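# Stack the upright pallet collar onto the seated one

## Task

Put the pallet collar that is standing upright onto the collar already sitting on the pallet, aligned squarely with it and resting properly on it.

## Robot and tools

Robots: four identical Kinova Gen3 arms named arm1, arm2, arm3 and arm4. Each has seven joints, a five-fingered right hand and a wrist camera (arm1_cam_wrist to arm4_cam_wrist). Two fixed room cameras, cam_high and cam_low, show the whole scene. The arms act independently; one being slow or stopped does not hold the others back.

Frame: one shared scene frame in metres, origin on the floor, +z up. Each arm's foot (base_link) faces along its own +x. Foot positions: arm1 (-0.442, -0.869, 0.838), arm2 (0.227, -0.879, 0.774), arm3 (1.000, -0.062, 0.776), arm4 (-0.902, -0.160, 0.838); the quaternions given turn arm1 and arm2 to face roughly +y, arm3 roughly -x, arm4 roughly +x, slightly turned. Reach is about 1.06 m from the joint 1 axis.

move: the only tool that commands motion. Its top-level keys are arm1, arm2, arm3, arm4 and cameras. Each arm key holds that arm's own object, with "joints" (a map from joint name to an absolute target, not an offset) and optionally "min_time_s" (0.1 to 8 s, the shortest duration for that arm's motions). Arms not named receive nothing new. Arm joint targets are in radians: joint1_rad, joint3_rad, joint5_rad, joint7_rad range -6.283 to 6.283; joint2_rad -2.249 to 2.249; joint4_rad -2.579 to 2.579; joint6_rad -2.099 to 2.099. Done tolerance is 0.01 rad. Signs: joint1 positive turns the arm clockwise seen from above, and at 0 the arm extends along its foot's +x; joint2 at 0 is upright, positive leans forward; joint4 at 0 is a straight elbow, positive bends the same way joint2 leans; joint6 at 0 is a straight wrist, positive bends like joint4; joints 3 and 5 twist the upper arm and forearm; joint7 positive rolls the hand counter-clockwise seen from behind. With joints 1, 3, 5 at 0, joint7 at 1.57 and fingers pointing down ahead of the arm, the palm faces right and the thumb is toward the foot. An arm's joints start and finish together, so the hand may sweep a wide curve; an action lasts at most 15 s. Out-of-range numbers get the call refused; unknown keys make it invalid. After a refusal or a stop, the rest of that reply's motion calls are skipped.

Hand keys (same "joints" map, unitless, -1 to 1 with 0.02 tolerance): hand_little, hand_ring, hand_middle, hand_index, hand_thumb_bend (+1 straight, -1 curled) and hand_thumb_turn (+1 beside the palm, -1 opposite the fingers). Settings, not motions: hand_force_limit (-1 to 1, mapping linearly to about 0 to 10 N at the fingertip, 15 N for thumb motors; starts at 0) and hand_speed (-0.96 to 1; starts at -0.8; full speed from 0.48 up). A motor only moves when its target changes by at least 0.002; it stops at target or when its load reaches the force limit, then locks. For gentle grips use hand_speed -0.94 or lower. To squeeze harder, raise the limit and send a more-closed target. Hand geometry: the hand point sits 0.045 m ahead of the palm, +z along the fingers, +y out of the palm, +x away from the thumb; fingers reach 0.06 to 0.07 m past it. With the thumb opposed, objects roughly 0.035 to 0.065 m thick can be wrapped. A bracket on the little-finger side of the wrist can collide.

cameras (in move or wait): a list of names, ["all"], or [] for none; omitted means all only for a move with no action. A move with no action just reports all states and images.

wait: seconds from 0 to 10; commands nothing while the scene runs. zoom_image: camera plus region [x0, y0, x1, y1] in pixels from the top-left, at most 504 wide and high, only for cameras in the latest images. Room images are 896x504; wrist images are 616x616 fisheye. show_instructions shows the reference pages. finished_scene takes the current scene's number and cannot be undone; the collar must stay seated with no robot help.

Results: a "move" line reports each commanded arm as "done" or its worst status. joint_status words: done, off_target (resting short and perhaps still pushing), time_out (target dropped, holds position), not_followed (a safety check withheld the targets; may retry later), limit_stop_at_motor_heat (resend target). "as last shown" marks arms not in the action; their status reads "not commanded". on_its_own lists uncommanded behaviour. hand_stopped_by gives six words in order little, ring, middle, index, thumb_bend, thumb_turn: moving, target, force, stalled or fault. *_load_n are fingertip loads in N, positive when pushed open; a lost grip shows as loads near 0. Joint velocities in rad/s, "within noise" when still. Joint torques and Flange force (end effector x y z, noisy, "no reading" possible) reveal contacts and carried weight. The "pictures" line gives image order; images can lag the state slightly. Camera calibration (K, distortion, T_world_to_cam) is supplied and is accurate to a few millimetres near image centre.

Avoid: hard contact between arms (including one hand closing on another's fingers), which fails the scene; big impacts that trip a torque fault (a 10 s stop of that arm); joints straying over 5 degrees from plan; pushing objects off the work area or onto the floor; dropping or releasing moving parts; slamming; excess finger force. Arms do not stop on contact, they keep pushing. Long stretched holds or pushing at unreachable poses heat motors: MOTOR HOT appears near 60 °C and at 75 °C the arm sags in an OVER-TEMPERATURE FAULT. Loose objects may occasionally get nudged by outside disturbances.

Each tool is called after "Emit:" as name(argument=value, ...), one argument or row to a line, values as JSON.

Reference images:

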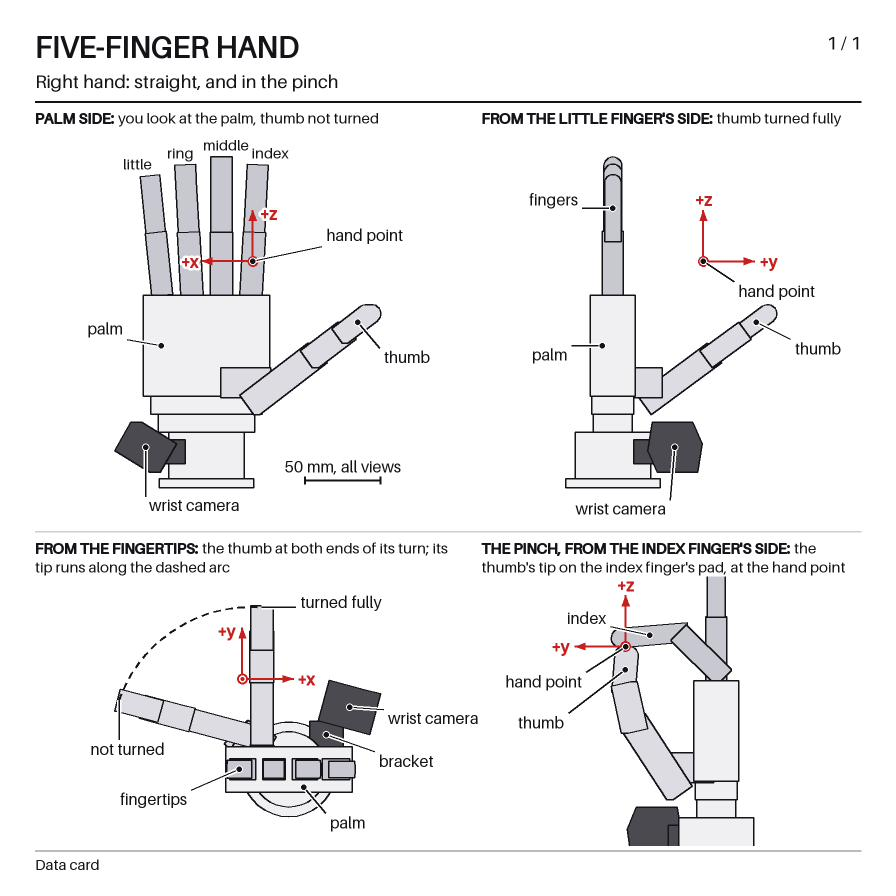

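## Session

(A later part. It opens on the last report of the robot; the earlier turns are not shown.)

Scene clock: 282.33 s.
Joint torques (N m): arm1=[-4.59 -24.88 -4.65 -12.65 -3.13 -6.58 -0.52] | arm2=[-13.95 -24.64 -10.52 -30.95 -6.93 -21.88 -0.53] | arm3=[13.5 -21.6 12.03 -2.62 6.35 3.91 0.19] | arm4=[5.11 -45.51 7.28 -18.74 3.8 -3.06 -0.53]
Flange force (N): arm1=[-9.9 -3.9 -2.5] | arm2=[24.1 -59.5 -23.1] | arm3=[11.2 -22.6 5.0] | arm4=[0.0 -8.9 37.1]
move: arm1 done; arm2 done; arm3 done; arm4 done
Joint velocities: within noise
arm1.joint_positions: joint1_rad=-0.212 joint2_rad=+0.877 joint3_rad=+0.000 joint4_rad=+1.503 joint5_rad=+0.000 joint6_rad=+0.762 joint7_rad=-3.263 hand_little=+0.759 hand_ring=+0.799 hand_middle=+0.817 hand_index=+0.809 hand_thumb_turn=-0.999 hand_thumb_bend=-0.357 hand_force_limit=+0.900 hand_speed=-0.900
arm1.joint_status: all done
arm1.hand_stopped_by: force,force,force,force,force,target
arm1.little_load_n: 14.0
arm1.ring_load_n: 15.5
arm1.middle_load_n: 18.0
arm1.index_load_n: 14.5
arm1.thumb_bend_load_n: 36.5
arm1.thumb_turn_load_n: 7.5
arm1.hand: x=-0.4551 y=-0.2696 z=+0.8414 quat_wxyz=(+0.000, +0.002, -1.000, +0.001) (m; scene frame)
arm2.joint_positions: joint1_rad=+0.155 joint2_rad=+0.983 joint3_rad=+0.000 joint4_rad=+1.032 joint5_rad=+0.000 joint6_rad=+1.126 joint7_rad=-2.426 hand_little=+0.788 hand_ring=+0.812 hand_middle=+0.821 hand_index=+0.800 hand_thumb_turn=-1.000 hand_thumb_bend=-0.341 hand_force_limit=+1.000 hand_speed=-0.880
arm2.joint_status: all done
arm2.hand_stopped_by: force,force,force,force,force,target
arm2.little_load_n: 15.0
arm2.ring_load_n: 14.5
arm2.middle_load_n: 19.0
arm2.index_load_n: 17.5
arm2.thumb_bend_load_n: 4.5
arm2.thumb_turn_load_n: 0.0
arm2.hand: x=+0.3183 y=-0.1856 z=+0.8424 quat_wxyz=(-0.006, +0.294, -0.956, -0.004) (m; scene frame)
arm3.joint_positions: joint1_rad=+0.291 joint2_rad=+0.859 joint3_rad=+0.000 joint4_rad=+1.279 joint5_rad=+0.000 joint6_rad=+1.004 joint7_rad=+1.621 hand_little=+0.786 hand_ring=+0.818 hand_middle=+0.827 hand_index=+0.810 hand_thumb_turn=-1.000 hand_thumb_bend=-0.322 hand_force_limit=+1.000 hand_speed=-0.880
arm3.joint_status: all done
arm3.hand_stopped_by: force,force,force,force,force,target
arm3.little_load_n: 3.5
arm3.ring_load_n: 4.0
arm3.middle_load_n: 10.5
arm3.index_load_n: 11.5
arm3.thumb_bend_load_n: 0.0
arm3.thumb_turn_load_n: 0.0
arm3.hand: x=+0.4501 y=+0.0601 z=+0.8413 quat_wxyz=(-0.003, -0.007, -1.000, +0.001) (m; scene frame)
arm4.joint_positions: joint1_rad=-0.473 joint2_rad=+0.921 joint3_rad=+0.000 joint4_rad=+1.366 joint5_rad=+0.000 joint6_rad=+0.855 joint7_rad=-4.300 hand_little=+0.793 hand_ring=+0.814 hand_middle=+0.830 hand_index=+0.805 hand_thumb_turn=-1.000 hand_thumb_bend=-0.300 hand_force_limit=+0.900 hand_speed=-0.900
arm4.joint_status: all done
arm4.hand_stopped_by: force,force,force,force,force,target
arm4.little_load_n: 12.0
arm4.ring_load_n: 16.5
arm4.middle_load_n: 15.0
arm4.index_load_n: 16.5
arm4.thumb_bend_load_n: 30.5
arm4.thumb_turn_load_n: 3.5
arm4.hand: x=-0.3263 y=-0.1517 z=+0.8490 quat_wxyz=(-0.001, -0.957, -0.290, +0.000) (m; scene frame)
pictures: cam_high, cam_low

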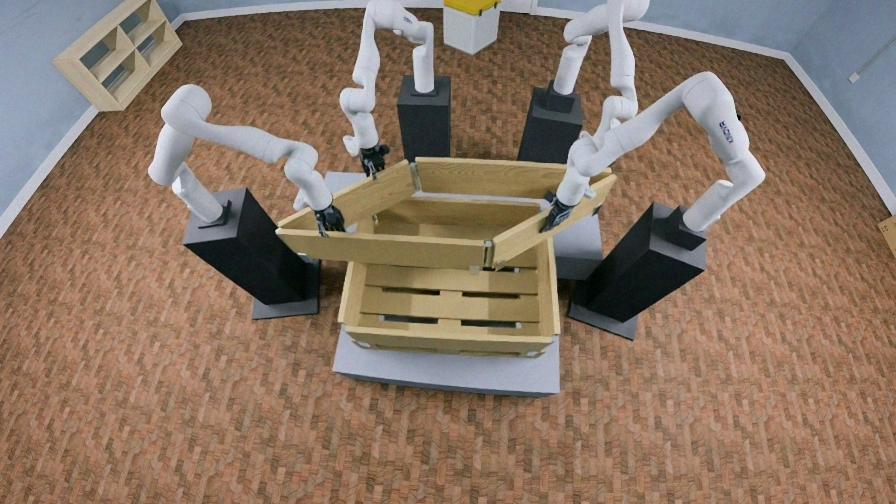

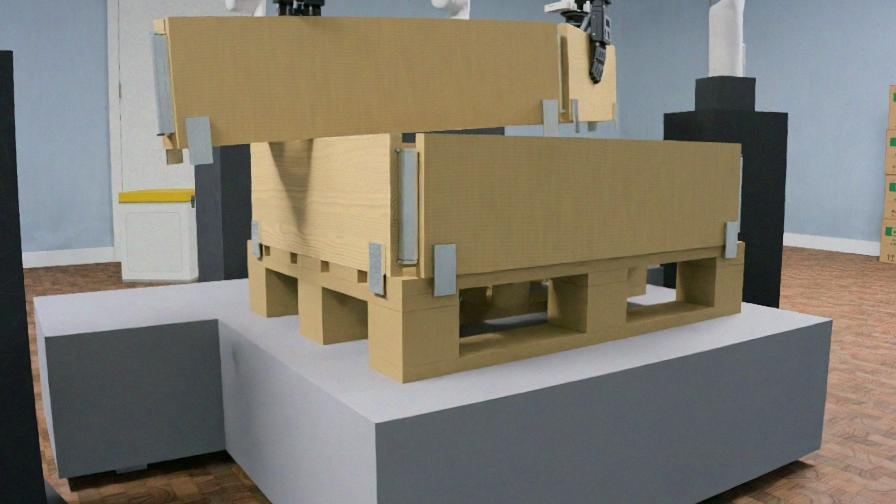

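Emit:
zoom_image(
  camera="cam_high",
  region=[260, 120, 640, 370],
)

Emit:
zoom_image(
  camera="cam_low",
  region=[120, 0, 620, 320],
)

Emit:
move(
  cameras=["all"],
)

Scaled by 1.326 from the camera's 896x504 image, which has a finer 1280x720 frame.

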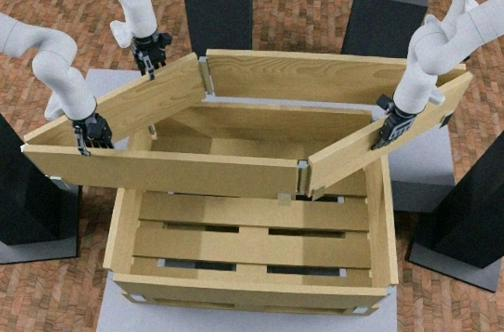

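Scaled by 1.008 from the camera's 896x504 image, which has a finer 1280x720 frame.

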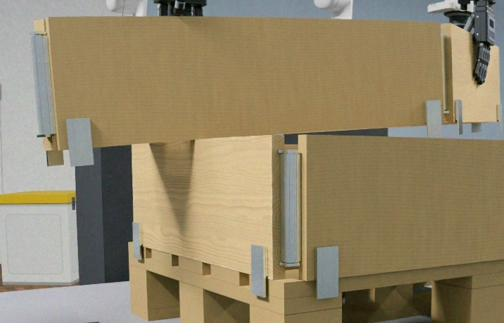

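Scene clock: 282.87 s.
Joint torques (N m): arm1=[-4.52 -24.9 -4.63 -12.72 -3.1 -6.58 -0.52] | arm2=[-13.99 -24.71 -10.53 -30.87 -6.96 -21.76 -0.53] | arm3=[13.52 -21.6 12.04 -2.55 6.31 3.93 0.17] | arm4=[5.19 -45.32 7.27 -18.5 3.86 -2.97 -0.57]
Flange force (N): arm1=[-9.7 -4.2 -2.4] | arm2=[23.9 -59.3 -22.8] | arm3=[11.5 -22.6 5.0] | arm4=[0.5 -8.7 36.9]
Joint velocities: within noise
arm1.joint_positions: joint1_rad=-0.212 joint2_rad=+0.877 joint3_rad=+0.000 joint4_rad=+1.503 joint5_rad=+0.000 joint6_rad=+0.762 joint7_rad=-3.263 hand_little=+0.759 hand_ring=+0.799 hand_middle=+0.817 hand_index=+0.809 hand_thumb_turn=-0.999 hand_thumb_bend=-0.357 hand_force_limit=+0.900 hand_speed=-0.900
arm1.joint_status: all done
arm1.hand_stopped_by: force,force,force,force,force,target
arm1.little_load_n: 14.0
arm1.ring_load_n: 15.5
arm1.middle_load_n: 18.0
arm1.index_load_n: 14.5
arm1.thumb_bend_load_n: 36.5
arm1.thumb_turn_load_n: 7.5
arm1.hand: x=-0.4552 y=-0.2696 z=+0.8414 quat_wxyz=(+0.000, +0.002, -1.000, +0.001) (m; scene frame)
arm2.joint_positions: joint1_rad=+0.155 joint2_rad=+0.983 joint3_rad=+0.000 joint4_rad=+1.033 joint5_rad=+0.000 joint6_rad=+1.126 joint7_rad=-2.426 hand_little=+0.788 hand_ring=+0.812 hand_middle=+0.821 hand_index=+0.800 hand_thumb_turn=-1.000 hand_thumb_bend=-0.341 hand_force_limit=+1.000 hand_speed=-0.880
arm2.joint_status: all done
arm2.hand_stopped_by: force,force,force,force,force,target
arm2.little_load_n: 15.5
arm2.ring_load_n: 15.0
arm2.middle_load_n: 18.5
arm2.index_load_n: 17.5
arm2.thumb_bend_load_n: 4.5
arm2.thumb_turn_load_n: 0.0
arm2.hand: x=+0.3182 y=-0.1856 z=+0.8424 quat_wxyz=(-0.006, +0.294, -0.956, -0.003) (m; scene frame)
arm3.joint_positions: joint1_rad=+0.291 joint2_rad=+0.859 joint3_rad=+0.000 joint4_rad=+1.279 joint5_rad=+0.000 joint6_rad=+1.004 joint7_rad=+1.621 hand_little=+0.786 hand_ring=+0.818 hand_middle=+0.827 hand_index=+0.810 hand_thumb_turn=-1.000 hand_thumb_bend=-0.322 hand_force_limit=+1.000 hand_speed=-0.880
arm3.joint_status: all done
arm3.hand_stopped_by: force,force,force,force,force,target
arm3.little_load_n: 3.5
arm3.ring_load_n: 4.0
arm3.middle_load_n: 10.5
arm3.index_load_n: 11.0
arm3.thumb_bend_load_n: 0.0
arm3.thumb_turn_load_n: 0.0
arm3.hand: x=+0.4501 y=+0.0600 z=+0.8413 quat_wxyz=(-0.003, -0.007, -1.000, +0.001) (m; scene frame)
arm4.joint_positions: joint1_rad=-0.473 joint2_rad=+0.921 joint3_rad=+0.000 joint4_rad=+1.366 joint5_rad=+0.000 joint6_rad=+0.855 joint7_rad=-4.300 hand_little=+0.793 hand_ring=+0.814 hand_middle=+0.830 hand_index=+0.805 hand_thumb_turn=-1.000 hand_thumb_bend=-0.300 hand_force_limit=+0.900 hand_speed=-0.900
arm4.joint_status: all done
arm4.hand_stopped_by: force,force,force,force,force,target
arm4.little_load_n: 12.0
arm4.ring_load_n: 16.5
arm4.middle_load_n: 15.0
arm4.index_load_n: 16.5
arm4.thumb_bend_load_n: 30.5
arm4.thumb_turn_load_n: 3.5
arm4.hand: x=-0.3263 y=-0.1518 z=+0.8490 quat_wxyz=(-0.001, -0.957, -0.290, +0.000) (m; scene frame)
pictures: arm1_cam_wrist, arm2_cam_wrist, arm3_cam_wrist, arm4_cam_wrist, cam_high, cam_low
camera_calibration:
arm1_cam_wrist: T_world_to_cam=[[-0.219608, 0.975521, 0.0114659, 0.154027], [0.849933, 0.18554, 0.493142, 0.023145], [0.478943, 0.118043, -0.869873, 1.09816], [0, 0, 0, 1]] pos_world=[-0.5118, -0.284181, 0.942076]
arm2_cam_wrist: T_world_to_cam=[[-0.733333, 0.679256, -0.028883, 0.39538], [0.577623, 0.64489, 0.500469, -0.476147], [0.358573, 0.350327, -0.865273, 0.79077], [0, 0, 0, 1]] pos_world=[0.28143, -0.23853, 0.933948]
arm3_cam_wrist: T_world_to_cam=[[-0.258825, 0.964623, -0.0501171, 0.104206], [0.807607, 0.244575, 0.536613, -0.833043], [0.529887, 0.0984141, -0.842339, 0.577945], [0, 0, 0, 1]] pos_world=[0.393497, 0.0463435, 0.93907]
arm4_cam_wrist: T_world_to_cam=[[0.775518, -0.630974, 0.0210703, 0.144273], [-0.550264, -0.659206, 0.5125, -0.717619], [-0.309485, -0.409048, -0.858428, 0.680045], [0, 0, 0, 1]] pos_world=[-0.296303, -0.103855, 0.94851]

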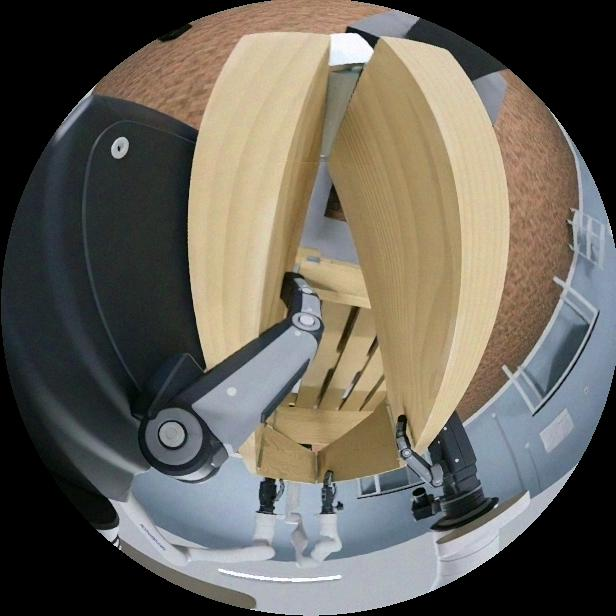

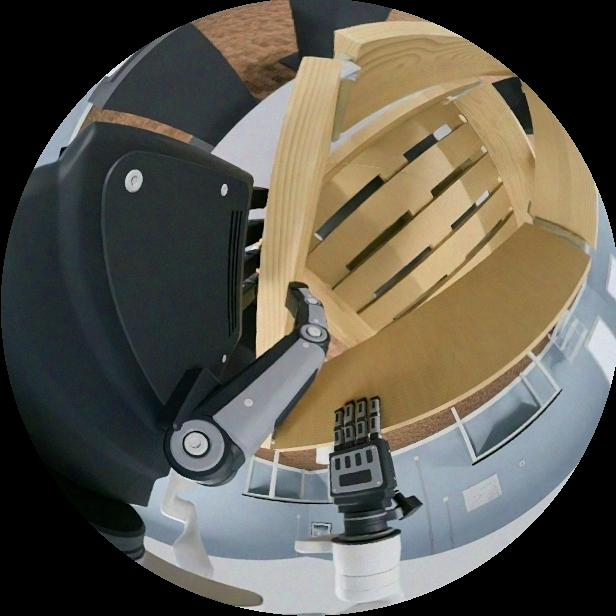

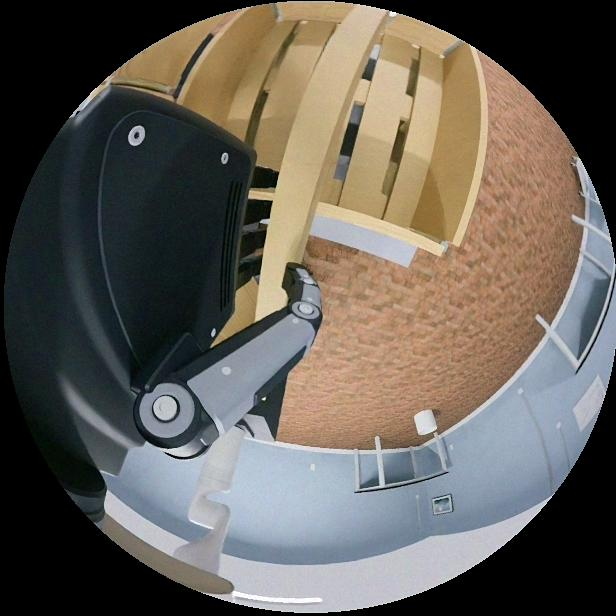

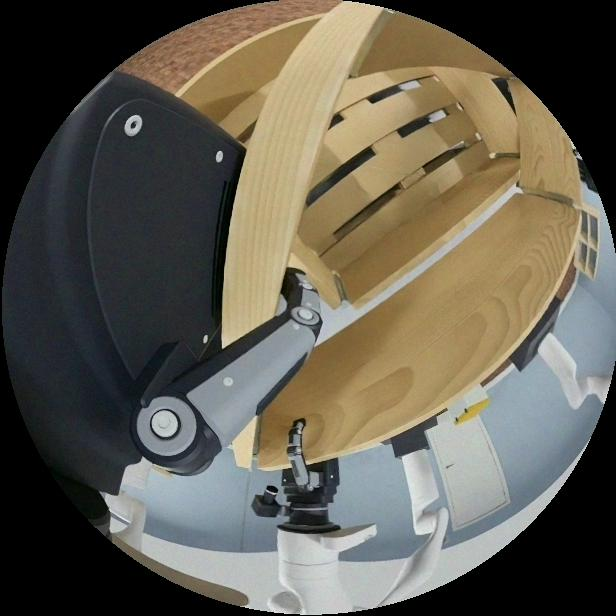

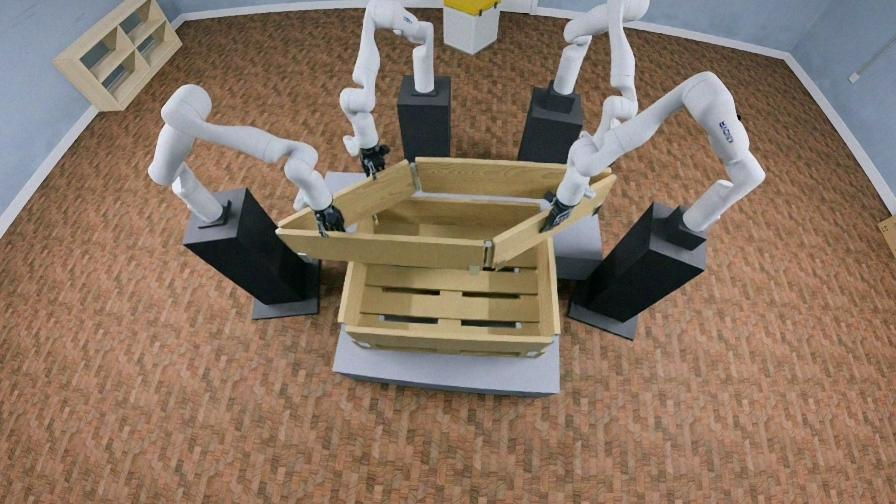

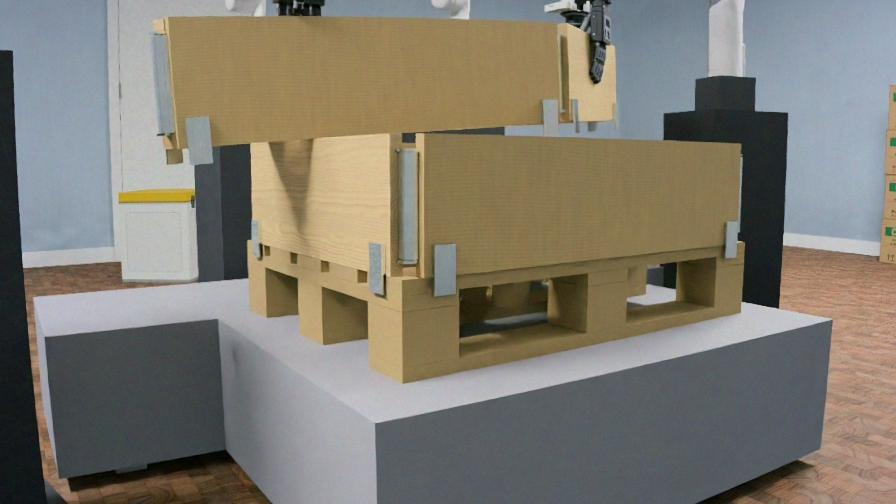

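Emit:
move(
  arm1={"joints":{"joint1_rad":-0.2360,"joint2_rad":0.8033,"joint4_rad":1.6901,"joint6_rad":0.6482,"joint7_rad":-3.3018},"min_time_s":3},
  arm2={"joints":{"joint1_rad":0.1640,"joint2_rad":0.8337,"joint4_rad":1.3619,"joint6_rad":0.9460,"joint7_rad":-2.4835},"min_time_s":3},
  arm3={"joints":{"joint1_rad":0.1409,"joint2_rad":0.8242,"joint4_rad":1.3545,"joint6_rad":0.9629,"joint7_rad":1.4556},"min_time_s":3},
  arm4={"joints":{"joint1_rad":-0.3604,"joint2_rad":0.9264,"joint4_rad":1.3529,"joint6_rad":0.8623,"joint7_rad":-4.2550},"min_time_s":3},
  cameras=["cam_high","cam_low","arm2_cam_wrist","arm3_cam_wrist"],
)

Scene clock: 291.83 s.
Joint torques (N m): arm1=[-6.73 -22.25 -8.6 -3.18 -7.44 1.5 -3.41] | arm2=[0.22 -21.54 1.41 -8.2 0.27 0.07 -0.02] | arm3=[1.92 -20.94 -0.09 -6.39 0.1 0.25 0.16] | arm4=[-2.27 -40.23 -0.78 -21.98 0.27 -7.54 -0.6]
Flange force (N): arm1=[-19.5 11.6 10.5] | arm2=[3.5 -4.1 2.3] | arm3=[0.5 -3.9 0.3] | arm4=[-16.2 -3.2 20.9]
move: arm1 done; arm2 done; arm3 done; arm4 done
Joint velocities: within noise
arm1.joint_positions: joint1_rad=-0.236 joint2_rad=+0.803 joint3_rad=+0.000 joint4_rad=+1.690 joint5_rad=+0.000 joint6_rad=+0.648 joint7_rad=-3.302 hand_little=+0.760 hand_ring=+0.799 hand_middle=+0.815 hand_index=+0.808 hand_thumb_turn=-1.000 hand_thumb_bend=-0.323 hand_force_limit=+0.900 hand_speed=-0.900
arm1.joint_status: all done
arm1.hand_stopped_by: force,force,force,force,force,target
arm1.little_load_n: 19.0
arm1.ring_load_n: 6.5
arm1.middle_load_n: 0.0
arm1.index_load_n: 0.0
arm1.thumb_bend_load_n: 41.0
arm1.thumb_turn_load_n: 3.5
arm1.hand: x=-0.4602 y=-0.3185 z=+0.8415 quat_wxyz=(+0.000, -0.005, -1.000, +0.001) (m; scene frame)
arm2.joint_positions: joint1_rad=+0.164 joint2_rad=+0.834 joint3_rad=+0.000 joint4_rad=+1.362 joint5_rad=+0.000 joint6_rad=+0.946 joint7_rad=-2.484 hand_little=+0.786 hand_ring=+0.810 hand_middle=+0.818 hand_index=+0.798 hand_thumb_turn=-1.000 hand_thumb_bend=-0.342 hand_force_limit=+1.000 hand_speed=-0.880
arm2.joint_status: all done
arm2.hand_stopped_by: force,force,force,force,force,target
arm2.little_load_n: 0.0
arm2.ring_load_n: 0.0
arm2.middle_load_n: 0.0
arm2.index_load_n: 0.0
arm2.thumb_bend_load_n: 0.0
arm2.thumb_turn_load_n: 0.0
arm2.hand: x=+0.3200 y=-0.2530 z=+0.8424 quat_wxyz=(-0.006, +0.262, -0.965, -0.004) (m; scene frame)
arm3.joint_positions: joint1_rad=+0.141 joint2_rad=+0.824 joint3_rad=+0.000 joint4_rad=+1.355 joint5_rad=+0.000 joint6_rad=+0.963 joint7_rad=+1.456 hand_little=+0.786 hand_ring=+0.818 hand_middle=+0.826 hand_index=+0.809 hand_thumb_turn=-1.000 hand_thumb_bend=-0.322 hand_force_limit=+1.000 hand_speed=-0.880
arm3.joint_status: all done
arm3.hand_stopped_by: force,force,force,force,force,target
arm3.little_load_n: 0.0
arm3.ring_load_n: 0.0
arm3.middle_load_n: 0.0
arm3.index_load_n: 0.0
arm3.thumb_bend_load_n: 0.0
arm3.thumb_turn_load_n: 0.0
arm3.hand: x=+0.4650 y=-0.0266 z=+0.8416 quat_wxyz=(-0.003, -0.015, -1.000, +0.001) (m; scene frame)
arm4.joint_positions: joint1_rad=-0.360 joint2_rad=+0.926 joint3_rad=+0.000 joint4_rad=+1.353 joint5_rad=+0.000 joint6_rad=+0.862 joint7_rad=-4.255 hand_little=+0.793 hand_ring=+0.814 hand_middle=+0.830 hand_index=+0.805 hand_thumb_turn=-1.000 hand_thumb_bend=-0.295 hand_force_limit=+0.900 hand_speed=-0.900
arm4.joint_status: all done
arm4.hand_stopped_by: force,force,force,force,force,target
arm4.little_load_n: 12.0
arm4.ring_load_n: 16.5
arm4.middle_load_n: 14.5
arm4.index_load_n: 13.5
arm4.thumb_bend_load_n: 41.0
arm4.thumb_turn_load_n: 3.5
arm4.hand: x=-0.3231 y=-0.2160 z=+0.8492 quat_wxyz=(-0.001, -0.966, -0.258, +0.000) (m; scene frame)
pictures: arm2_cam_wrist, arm3_cam_wrist, cam_high, cam_low
camera_calibration:
arm2_cam_wrist: T_world_to_cam=[[-0.686296, 0.726786, -0.0279292, 0.438619], [0.619766, 0.604471, 0.500504, -0.457442], [0.380642, 0.326184, -0.865283, 0.800595], [0, 0, 0, 1]] pos_world=[0.27979, -0.303413, 0.933943]
arm3_cam_wrist: T_world_to_cam=[[-0.244508, 0.968353, -0.0500782, 0.185098], [0.811155, 0.232566, 0.536601, -0.825847], [0.531266, 0.0905819, -0.842349, 0.577968], [0, 0, 0, 1]] pos_world=[0.408093, -0.0395297, 0.93927]

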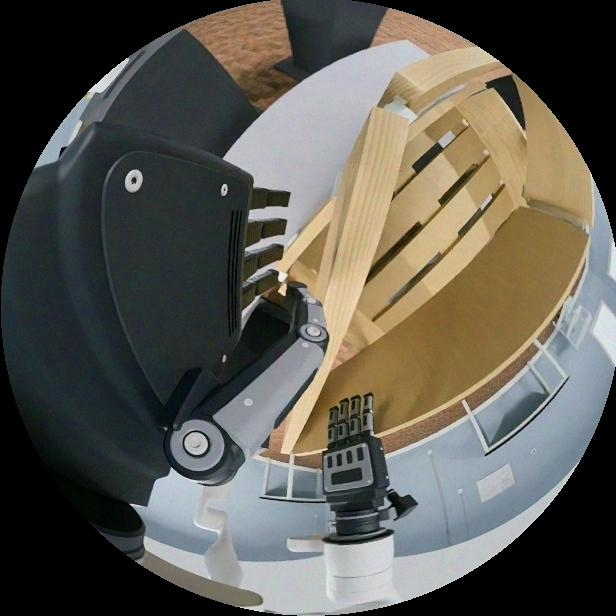

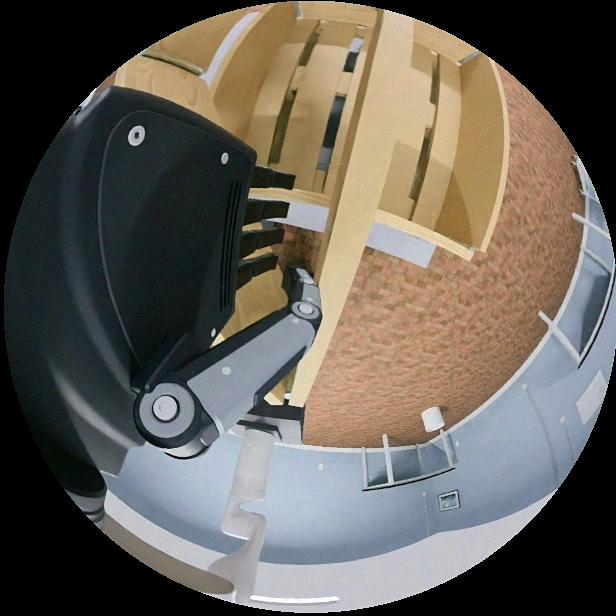

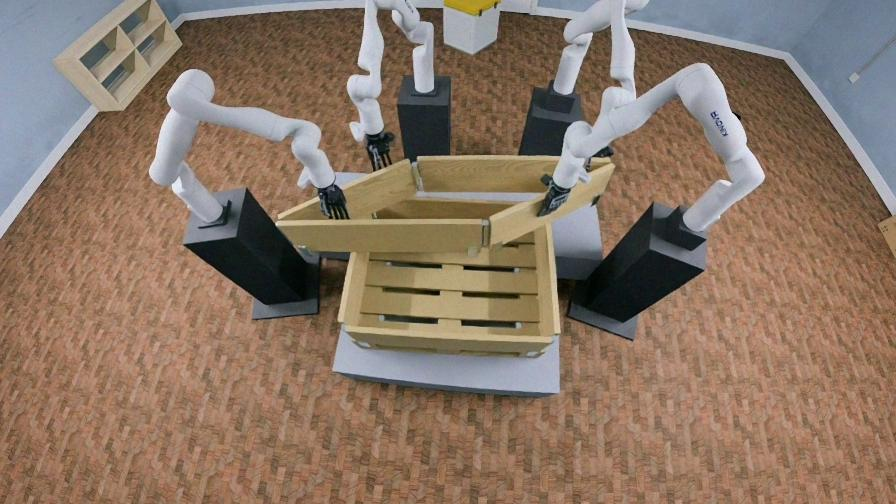

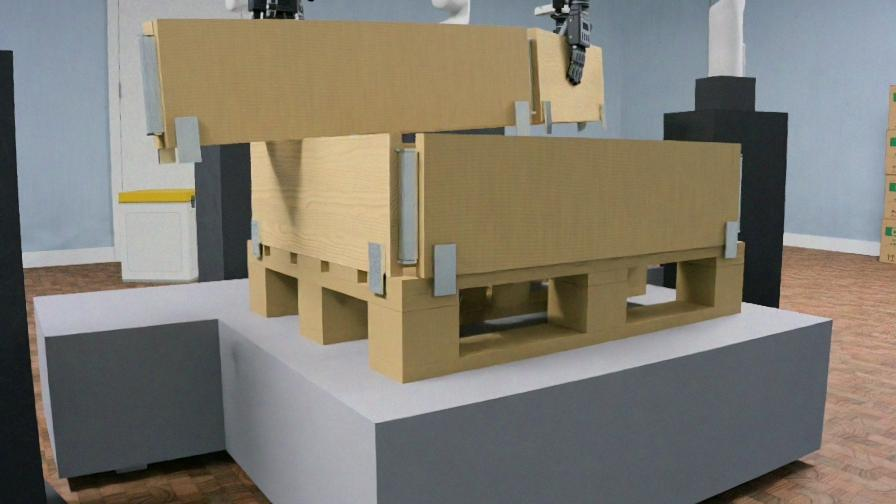

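Emit:
zoom_image(
  camera="arm2_cam_wrist",
  region=[150, 40, 620, 500],
)

Emit:
zoom_image(
  camera="cam_high",
  region=[260, 120, 460, 280],
)

Emit:
zoom_image(
  camera="cam_high",
  region=[440, 120, 640, 280],
)

Emit:
zoom_image(
  camera="arm3_cam_wrist",
  region=[150, 0, 620, 460],
)

Invalid region (150, 40, 620, 500): it reaches outside that camera's 616x616 image.

Scaled by 2.520 from the camera's 896x504 image, which has a finer 1280x720 frame.

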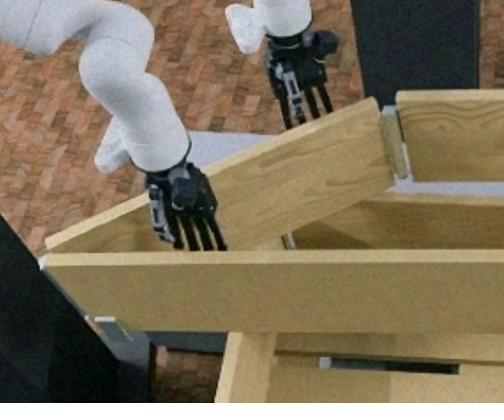

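Scaled by 2.520 from the camera's 896x504 image, which has a finer 1280x720 frame.

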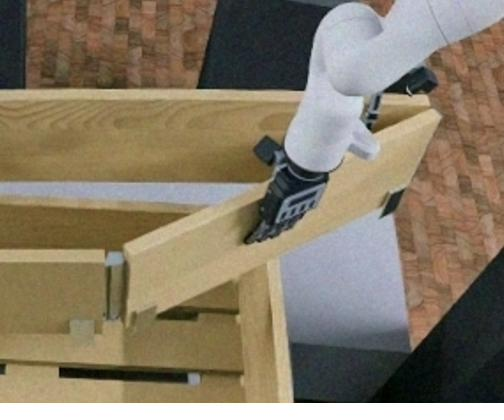

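Invalid region (150, 0, 620, 460): it reaches outside that camera's 616x616 image.

Emit:
move(
  arm2={"joints":{"joint2_rad":0.6956,"joint4_rad":1.2110,"joint6_rad":1.2350,"hand_speed":-0.3,"hand_thumb_bend":1,"hand_little":1,"hand_ring":1,"hand_middle":1,"hand_index":1},"min_time_s":2},
  arm3={"joints":{"joint2_rad":0.6912,"joint4_rad":1.1968,"joint6_rad":1.2536,"hand_speed":-0.3,"hand_thumb_bend":1,"hand_little":1,"hand_ring":1,"hand_middle":1,"hand_index":1},"min_time_s":2},
  cameras=["all"],
)

Scene clock: 296.17 s.
Joint torques (N m): arm1=[-6.77 -22.26 -8.55 -3.22 -7.43 1.5 -3.44] | arm2=[0.22 -20.67 1.38 -9.25 0.32 0.08 -0.03] | arm3=[1.87 -20.14 -0.17 -7.5 0.13 0.29 0.23] | arm4=[-2.27 -40.21 -0.81 -21.97 0.29 -7.55 -0.6]
Flange force (N): arm1=[-19.7 11.4 10.5] | arm2=[3.6 -4.0 3.5] | arm3=[0.4 -3.8 0.2] | arm4=[-16.2 -3.2 20.8]
move: arm2 done; arm3 done
Joint velocities: within noise
arm1, arm4: as last shown
arm1.little_load_n: 19.5
arm2.joint_positions: joint1_rad=+0.164 joint2_rad=+0.696 joint3_rad=+0.000 joint4_rad=+1.211 joint5_rad=+0.000 joint6_rad=+1.235 joint7_rad=-2.484 hand_little=+1.000 hand_ring=+1.000 hand_middle=+1.000 hand_index=+1.000 hand_thumb_turn=-1.000 hand_thumb_bend=+1.000 hand_force_limit=+1.000 hand_speed=-0.300
arm2.joint_status: all done
arm2.hand_stopped_by: target,target,target,target,target,target
arm2.little_load_n: 0.0
arm2.ring_load_n: 0.0
arm2.middle_load_n: 0.0
arm2.index_load_n: 0.0
arm2.thumb_bend_load_n: 0.0
arm2.thumb_turn_load_n: 0.0
arm2.hand: x=+0.3189 y=-0.2543 z=+0.9628 quat_wxyz=(-0.006, +0.262, -0.965, -0.004) (m; scene frame)
arm3.joint_positions: joint1_rad=+0.141 joint2_rad=+0.691 joint3_rad=+0.000 joint4_rad=+1.197 joint5_rad=+0.000 joint6_rad=+1.254 joint7_rad=+1.456 hand_little=+1.000 hand_ring=+1.000 hand_middle=+1.000 hand_index=+1.000 hand_thumb_turn=-1.000 hand_thumb_bend=+1.000 hand_force_limit=+1.000 hand_speed=-0.300
arm3.joint_status: all done
arm3.hand_stopped_by: target,target,target,target,target,target
arm3.little_load_n: 0.0
arm3.ring_load_n: 0.0
arm3.middle_load_n: 0.0
arm3.index_load_n: 0.0
arm3.thumb_bend_load_n: -0.5
arm3.thumb_turn_load_n: 0.0
arm3.hand: x=+0.4643 y=-0.0264 z=+0.9615 quat_wxyz=(-0.003, -0.015, -1.000, +0.001) (m; scene frame)
arm4.little_load_n: 12.5
arm4.ring_load_n: 17.0
arm4.index_load_n: 13.0
pictures: arm1_cam_wrist, arm2_cam_wrist, arm3_cam_wrist, arm4_cam_wrist, cam_high, cam_low
camera_calibration:
arm1_cam_wrist: T_world_to_cam=[[-0.205017, 0.97869, 0.0116038, 0.208246], [0.852624, 0.172762, 0.493139, 0.033566], [0.480625, 0.110995, -0.869873, 1.10493], [0, 0, 0, 1]] pos_world=[-0.51698, -0.332248, 0.942176]
arm2_cam_wrist: T_world_to_cam=[[-0.686297, 0.726785, -0.0279267, 0.442172], [0.619785, 0.604487, 0.500461, -0.516241], [0.380609, 0.326156, -0.865308, 0.905731], [0, 0, 0, 1]] pos_world=[0.27869, -0.304713, 1.05444]
arm3_cam_wrist: T_world_to_cam=[[-0.244496, 0.968355, -0.050099, 0.190784], [0.811111, 0.232559, 0.53667, -0.889854], [0.531338, 0.0905777, -0.842304, 0.679272], [0, 0, 0, 1]] pos_world=[0.407494, -0.0393297, 1.05927]
arm4_cam_wrist: T_world_to_cam=[[0.731697, -0.681302, 0.0211578, 0.0761358], [-0.593032, -0.620982, 0.512537, -0.763855], [-0.336054, -0.387569, -0.858404, 0.650995], [0, 0, 0, 1]] pos_world=[-0.28993, -0.170163, 0.94871]

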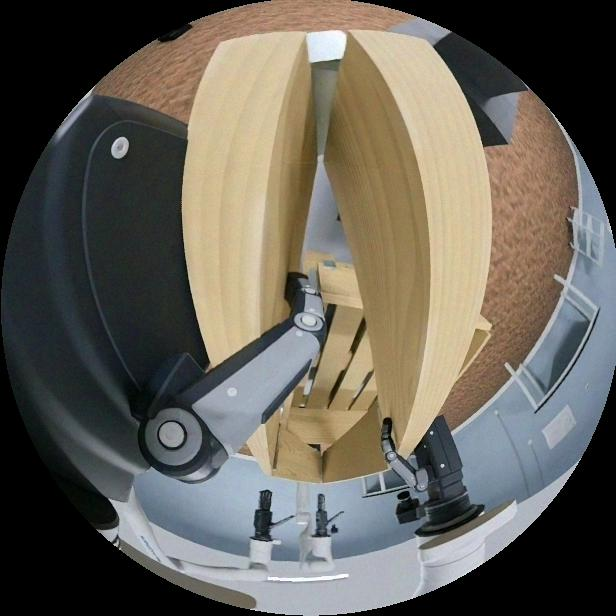

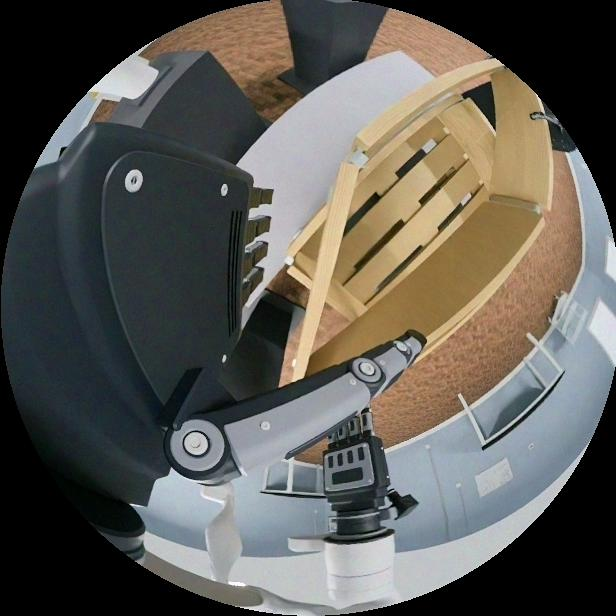

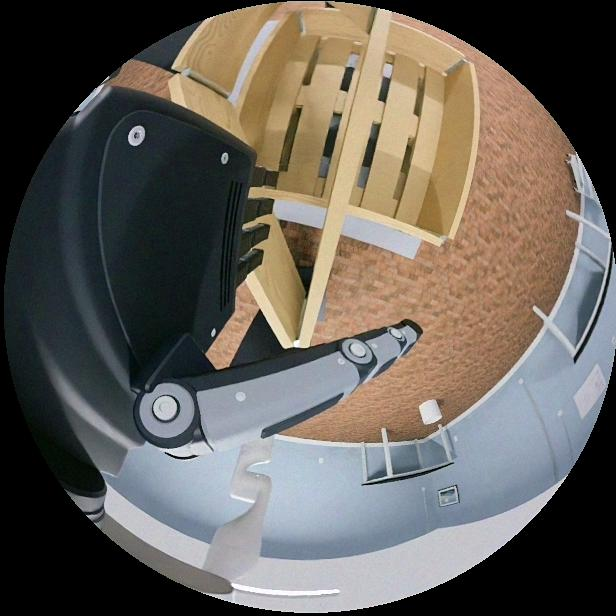

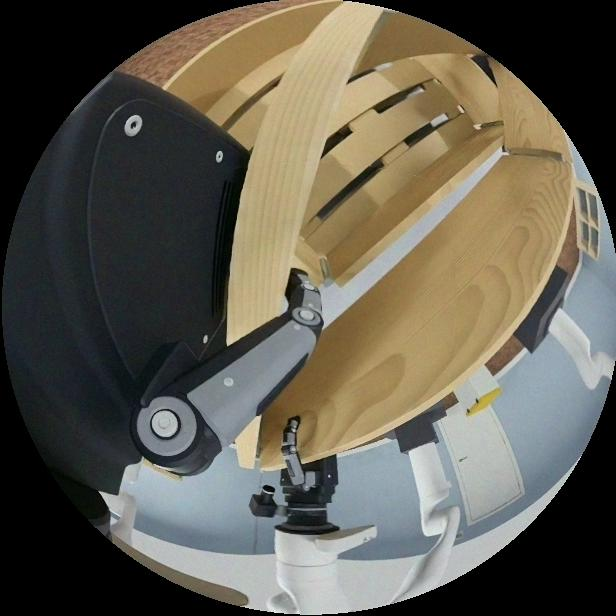

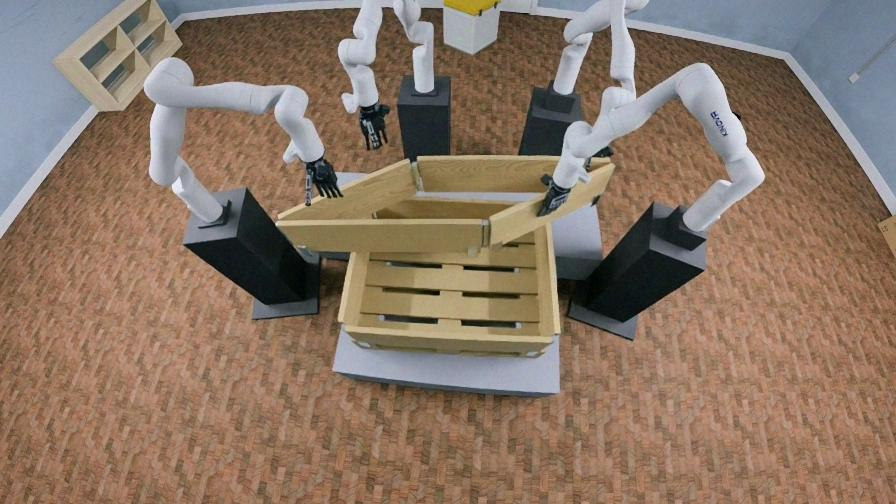

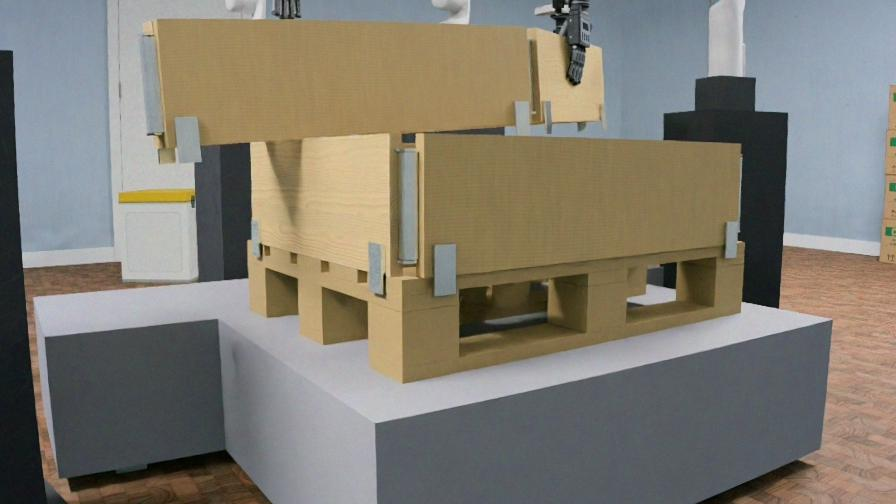

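Emit:
move(
  arm1={"joints":{"joint1_rad":-0.2118,"joint2_rad":0.8769,"joint4_rad":1.5031,"joint6_rad":0.7616,"joint7_rad":-3.2627},"min_time_s":4},
  arm4={"joints":{"joint1_rad":-0.4726,"joint2_rad":0.9213,"joint4_rad":1.3656,"joint6_rad":0.8547,"joint7_rad":-4.3003},"min_time_s":4},
  cameras=["cam_high","cam_low","arm2_cam_wrist","arm3_cam_wrist"],
)

Scene clock: 304.47 s.
Joint torques (N m): arm1=[2.03 -22.87 3.54 -8.82 1.59 -2.21 0.23] | arm2=[0.23 -20.68 1.39 -9.26 0.32 0.08 0.03] | arm3=[1.94 -20.24 -0.1 -7.57 0.14 0.26 0.23] | arm4=[0.61 -36.65 2.16 -7.17 1.69 2.82 -0.49]
Flange force (N): arm1=[3.9 -3.9 1.7] | arm2=[3.7 -3.9 3.5] | arm3=[0.4 -3.9 0.3] | arm4=[14.6 6.9 30.3]
move: arm1 done; arm4 done
Joint velocities: within noise
arm1.joint_positions: joint1_rad=-0.212 joint2_rad=+0.877 joint3_rad=+0.000 joint4_rad=+1.503 joint5_rad=+0.000 joint6_rad=+0.762 joint7_rad=-3.263 hand_little=+0.758 hand_ring=+0.798 hand_middle=+0.816 hand_index=+0.809 hand_thumb_turn=-1.000 hand_thumb_bend=-0.323 hand_force_limit=+0.900 hand_speed=-0.900
arm1.joint_status: all done
arm1.hand_stopped_by: force,force,force,force,force,target
arm1.little_load_n: 1.5
arm1.ring_load_n: 4.5
arm1.middle_load_n: 10.5
arm1.index_load_n: 12.0
arm1.thumb_bend_load_n: 21.0
arm1.thumb_turn_load_n: 6.5
arm1.hand: x=-0.4552 y=-0.2696 z=+0.8415 quat_wxyz=(+0.000, +0.002, -1.000, +0.001) (m; scene frame)
arm2, arm3: as last shown
arm2.index_load_n: 0.5
arm2.thumb_bend_load_n: -0.5
arm3.thumb_bend_load_n: 0.0
arm4.joint_positions: joint1_rad=-0.473 joint2_rad=+0.921 joint3_rad=+0.000 joint4_rad=+1.366 joint5_rad=+0.000 joint6_rad=+0.855 joint7_rad=-4.300 hand_little=+0.792 hand_ring=+0.814 hand_middle=+0.830 hand_index=+0.805 hand_thumb_turn=-1.000 hand_thumb_bend=-0.294 hand_force_limit=+0.900 hand_speed=-0.900
arm4.joint_status: all done
arm4.hand_stopped_by: force,force,force,force,force,target
arm4.little_load_n: 0.0
arm4.ring_load_n: 10.0
arm4.middle_load_n: 13.5
arm4.index_load_n: 18.5
arm4.thumb_bend_load_n: 37.0
arm4.thumb_turn_load_n: 4.5
arm4.hand: x=-0.3264 y=-0.1518 z=+0.8489 quat_wxyz=(-0.001, -0.957, -0.290, +0.000) (m; scene frame)
pictures: arm2_cam_wrist, arm3_cam_wrist, cam_high, cam_low
camera_calibration:
arm2_cam_wrist: T_world_to_cam=[[-0.686297, 0.726785, -0.0279267, 0.442172], [0.619785, 0.604487, 0.500461, -0.516241], [0.380609, 0.326156, -0.865308, 0.905731], [0, 0, 0, 1]] pos_world=[0.27869, -0.304713, 1.05444]
arm3_cam_wrist: T_world_to_cam=[[-0.244496, 0.968355, -0.050099, 0.190784], [0.811111, 0.232559, 0.53667, -0.889854], [0.531338, 0.0905777, -0.842304, 0.679272], [0, 0, 0, 1]] pos_world=[0.407494, -0.0393297, 1.05927]

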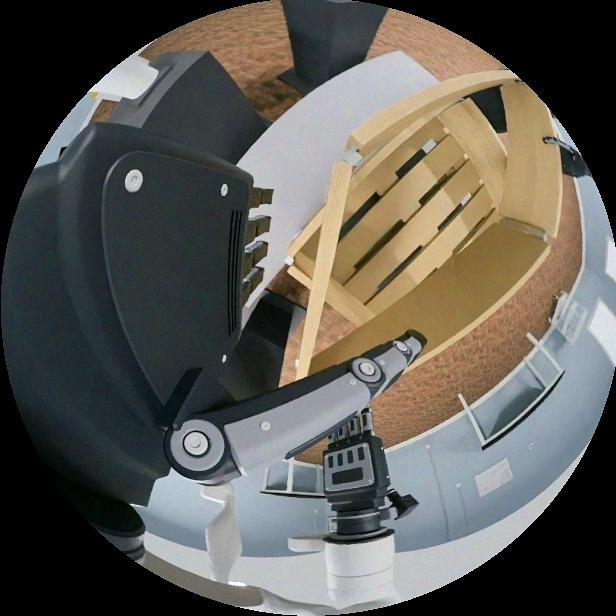

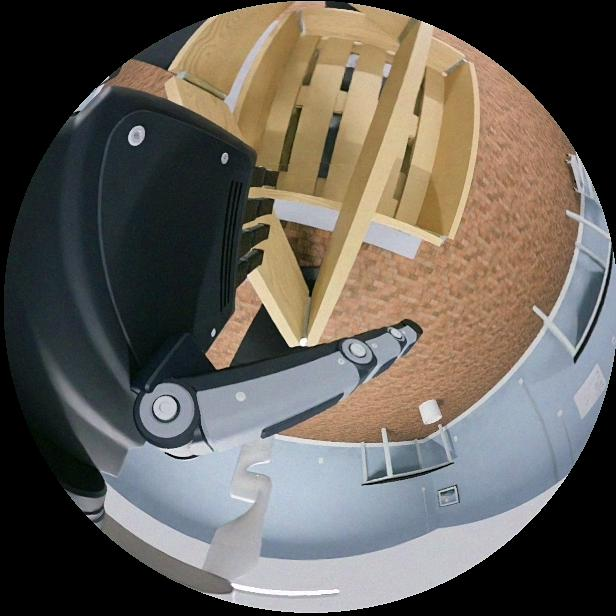

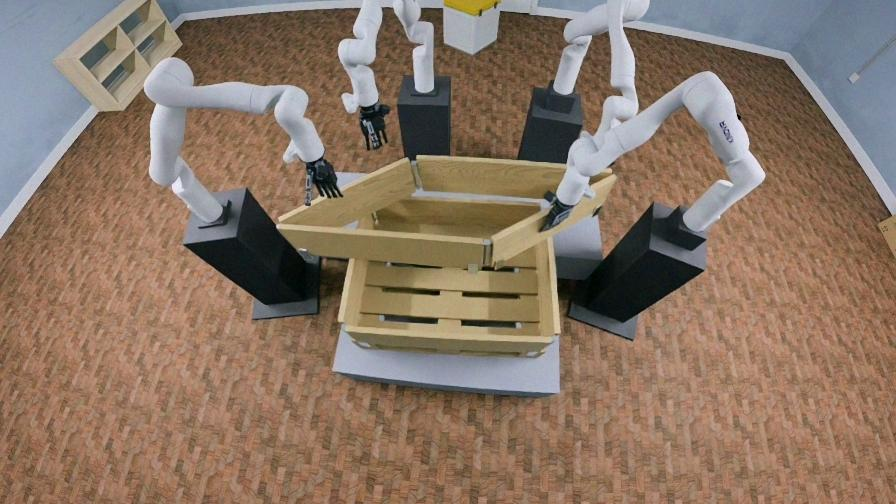

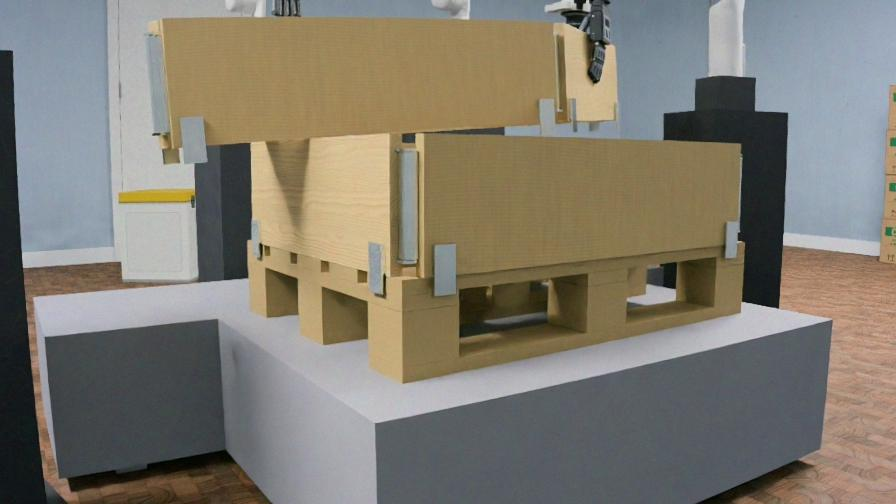

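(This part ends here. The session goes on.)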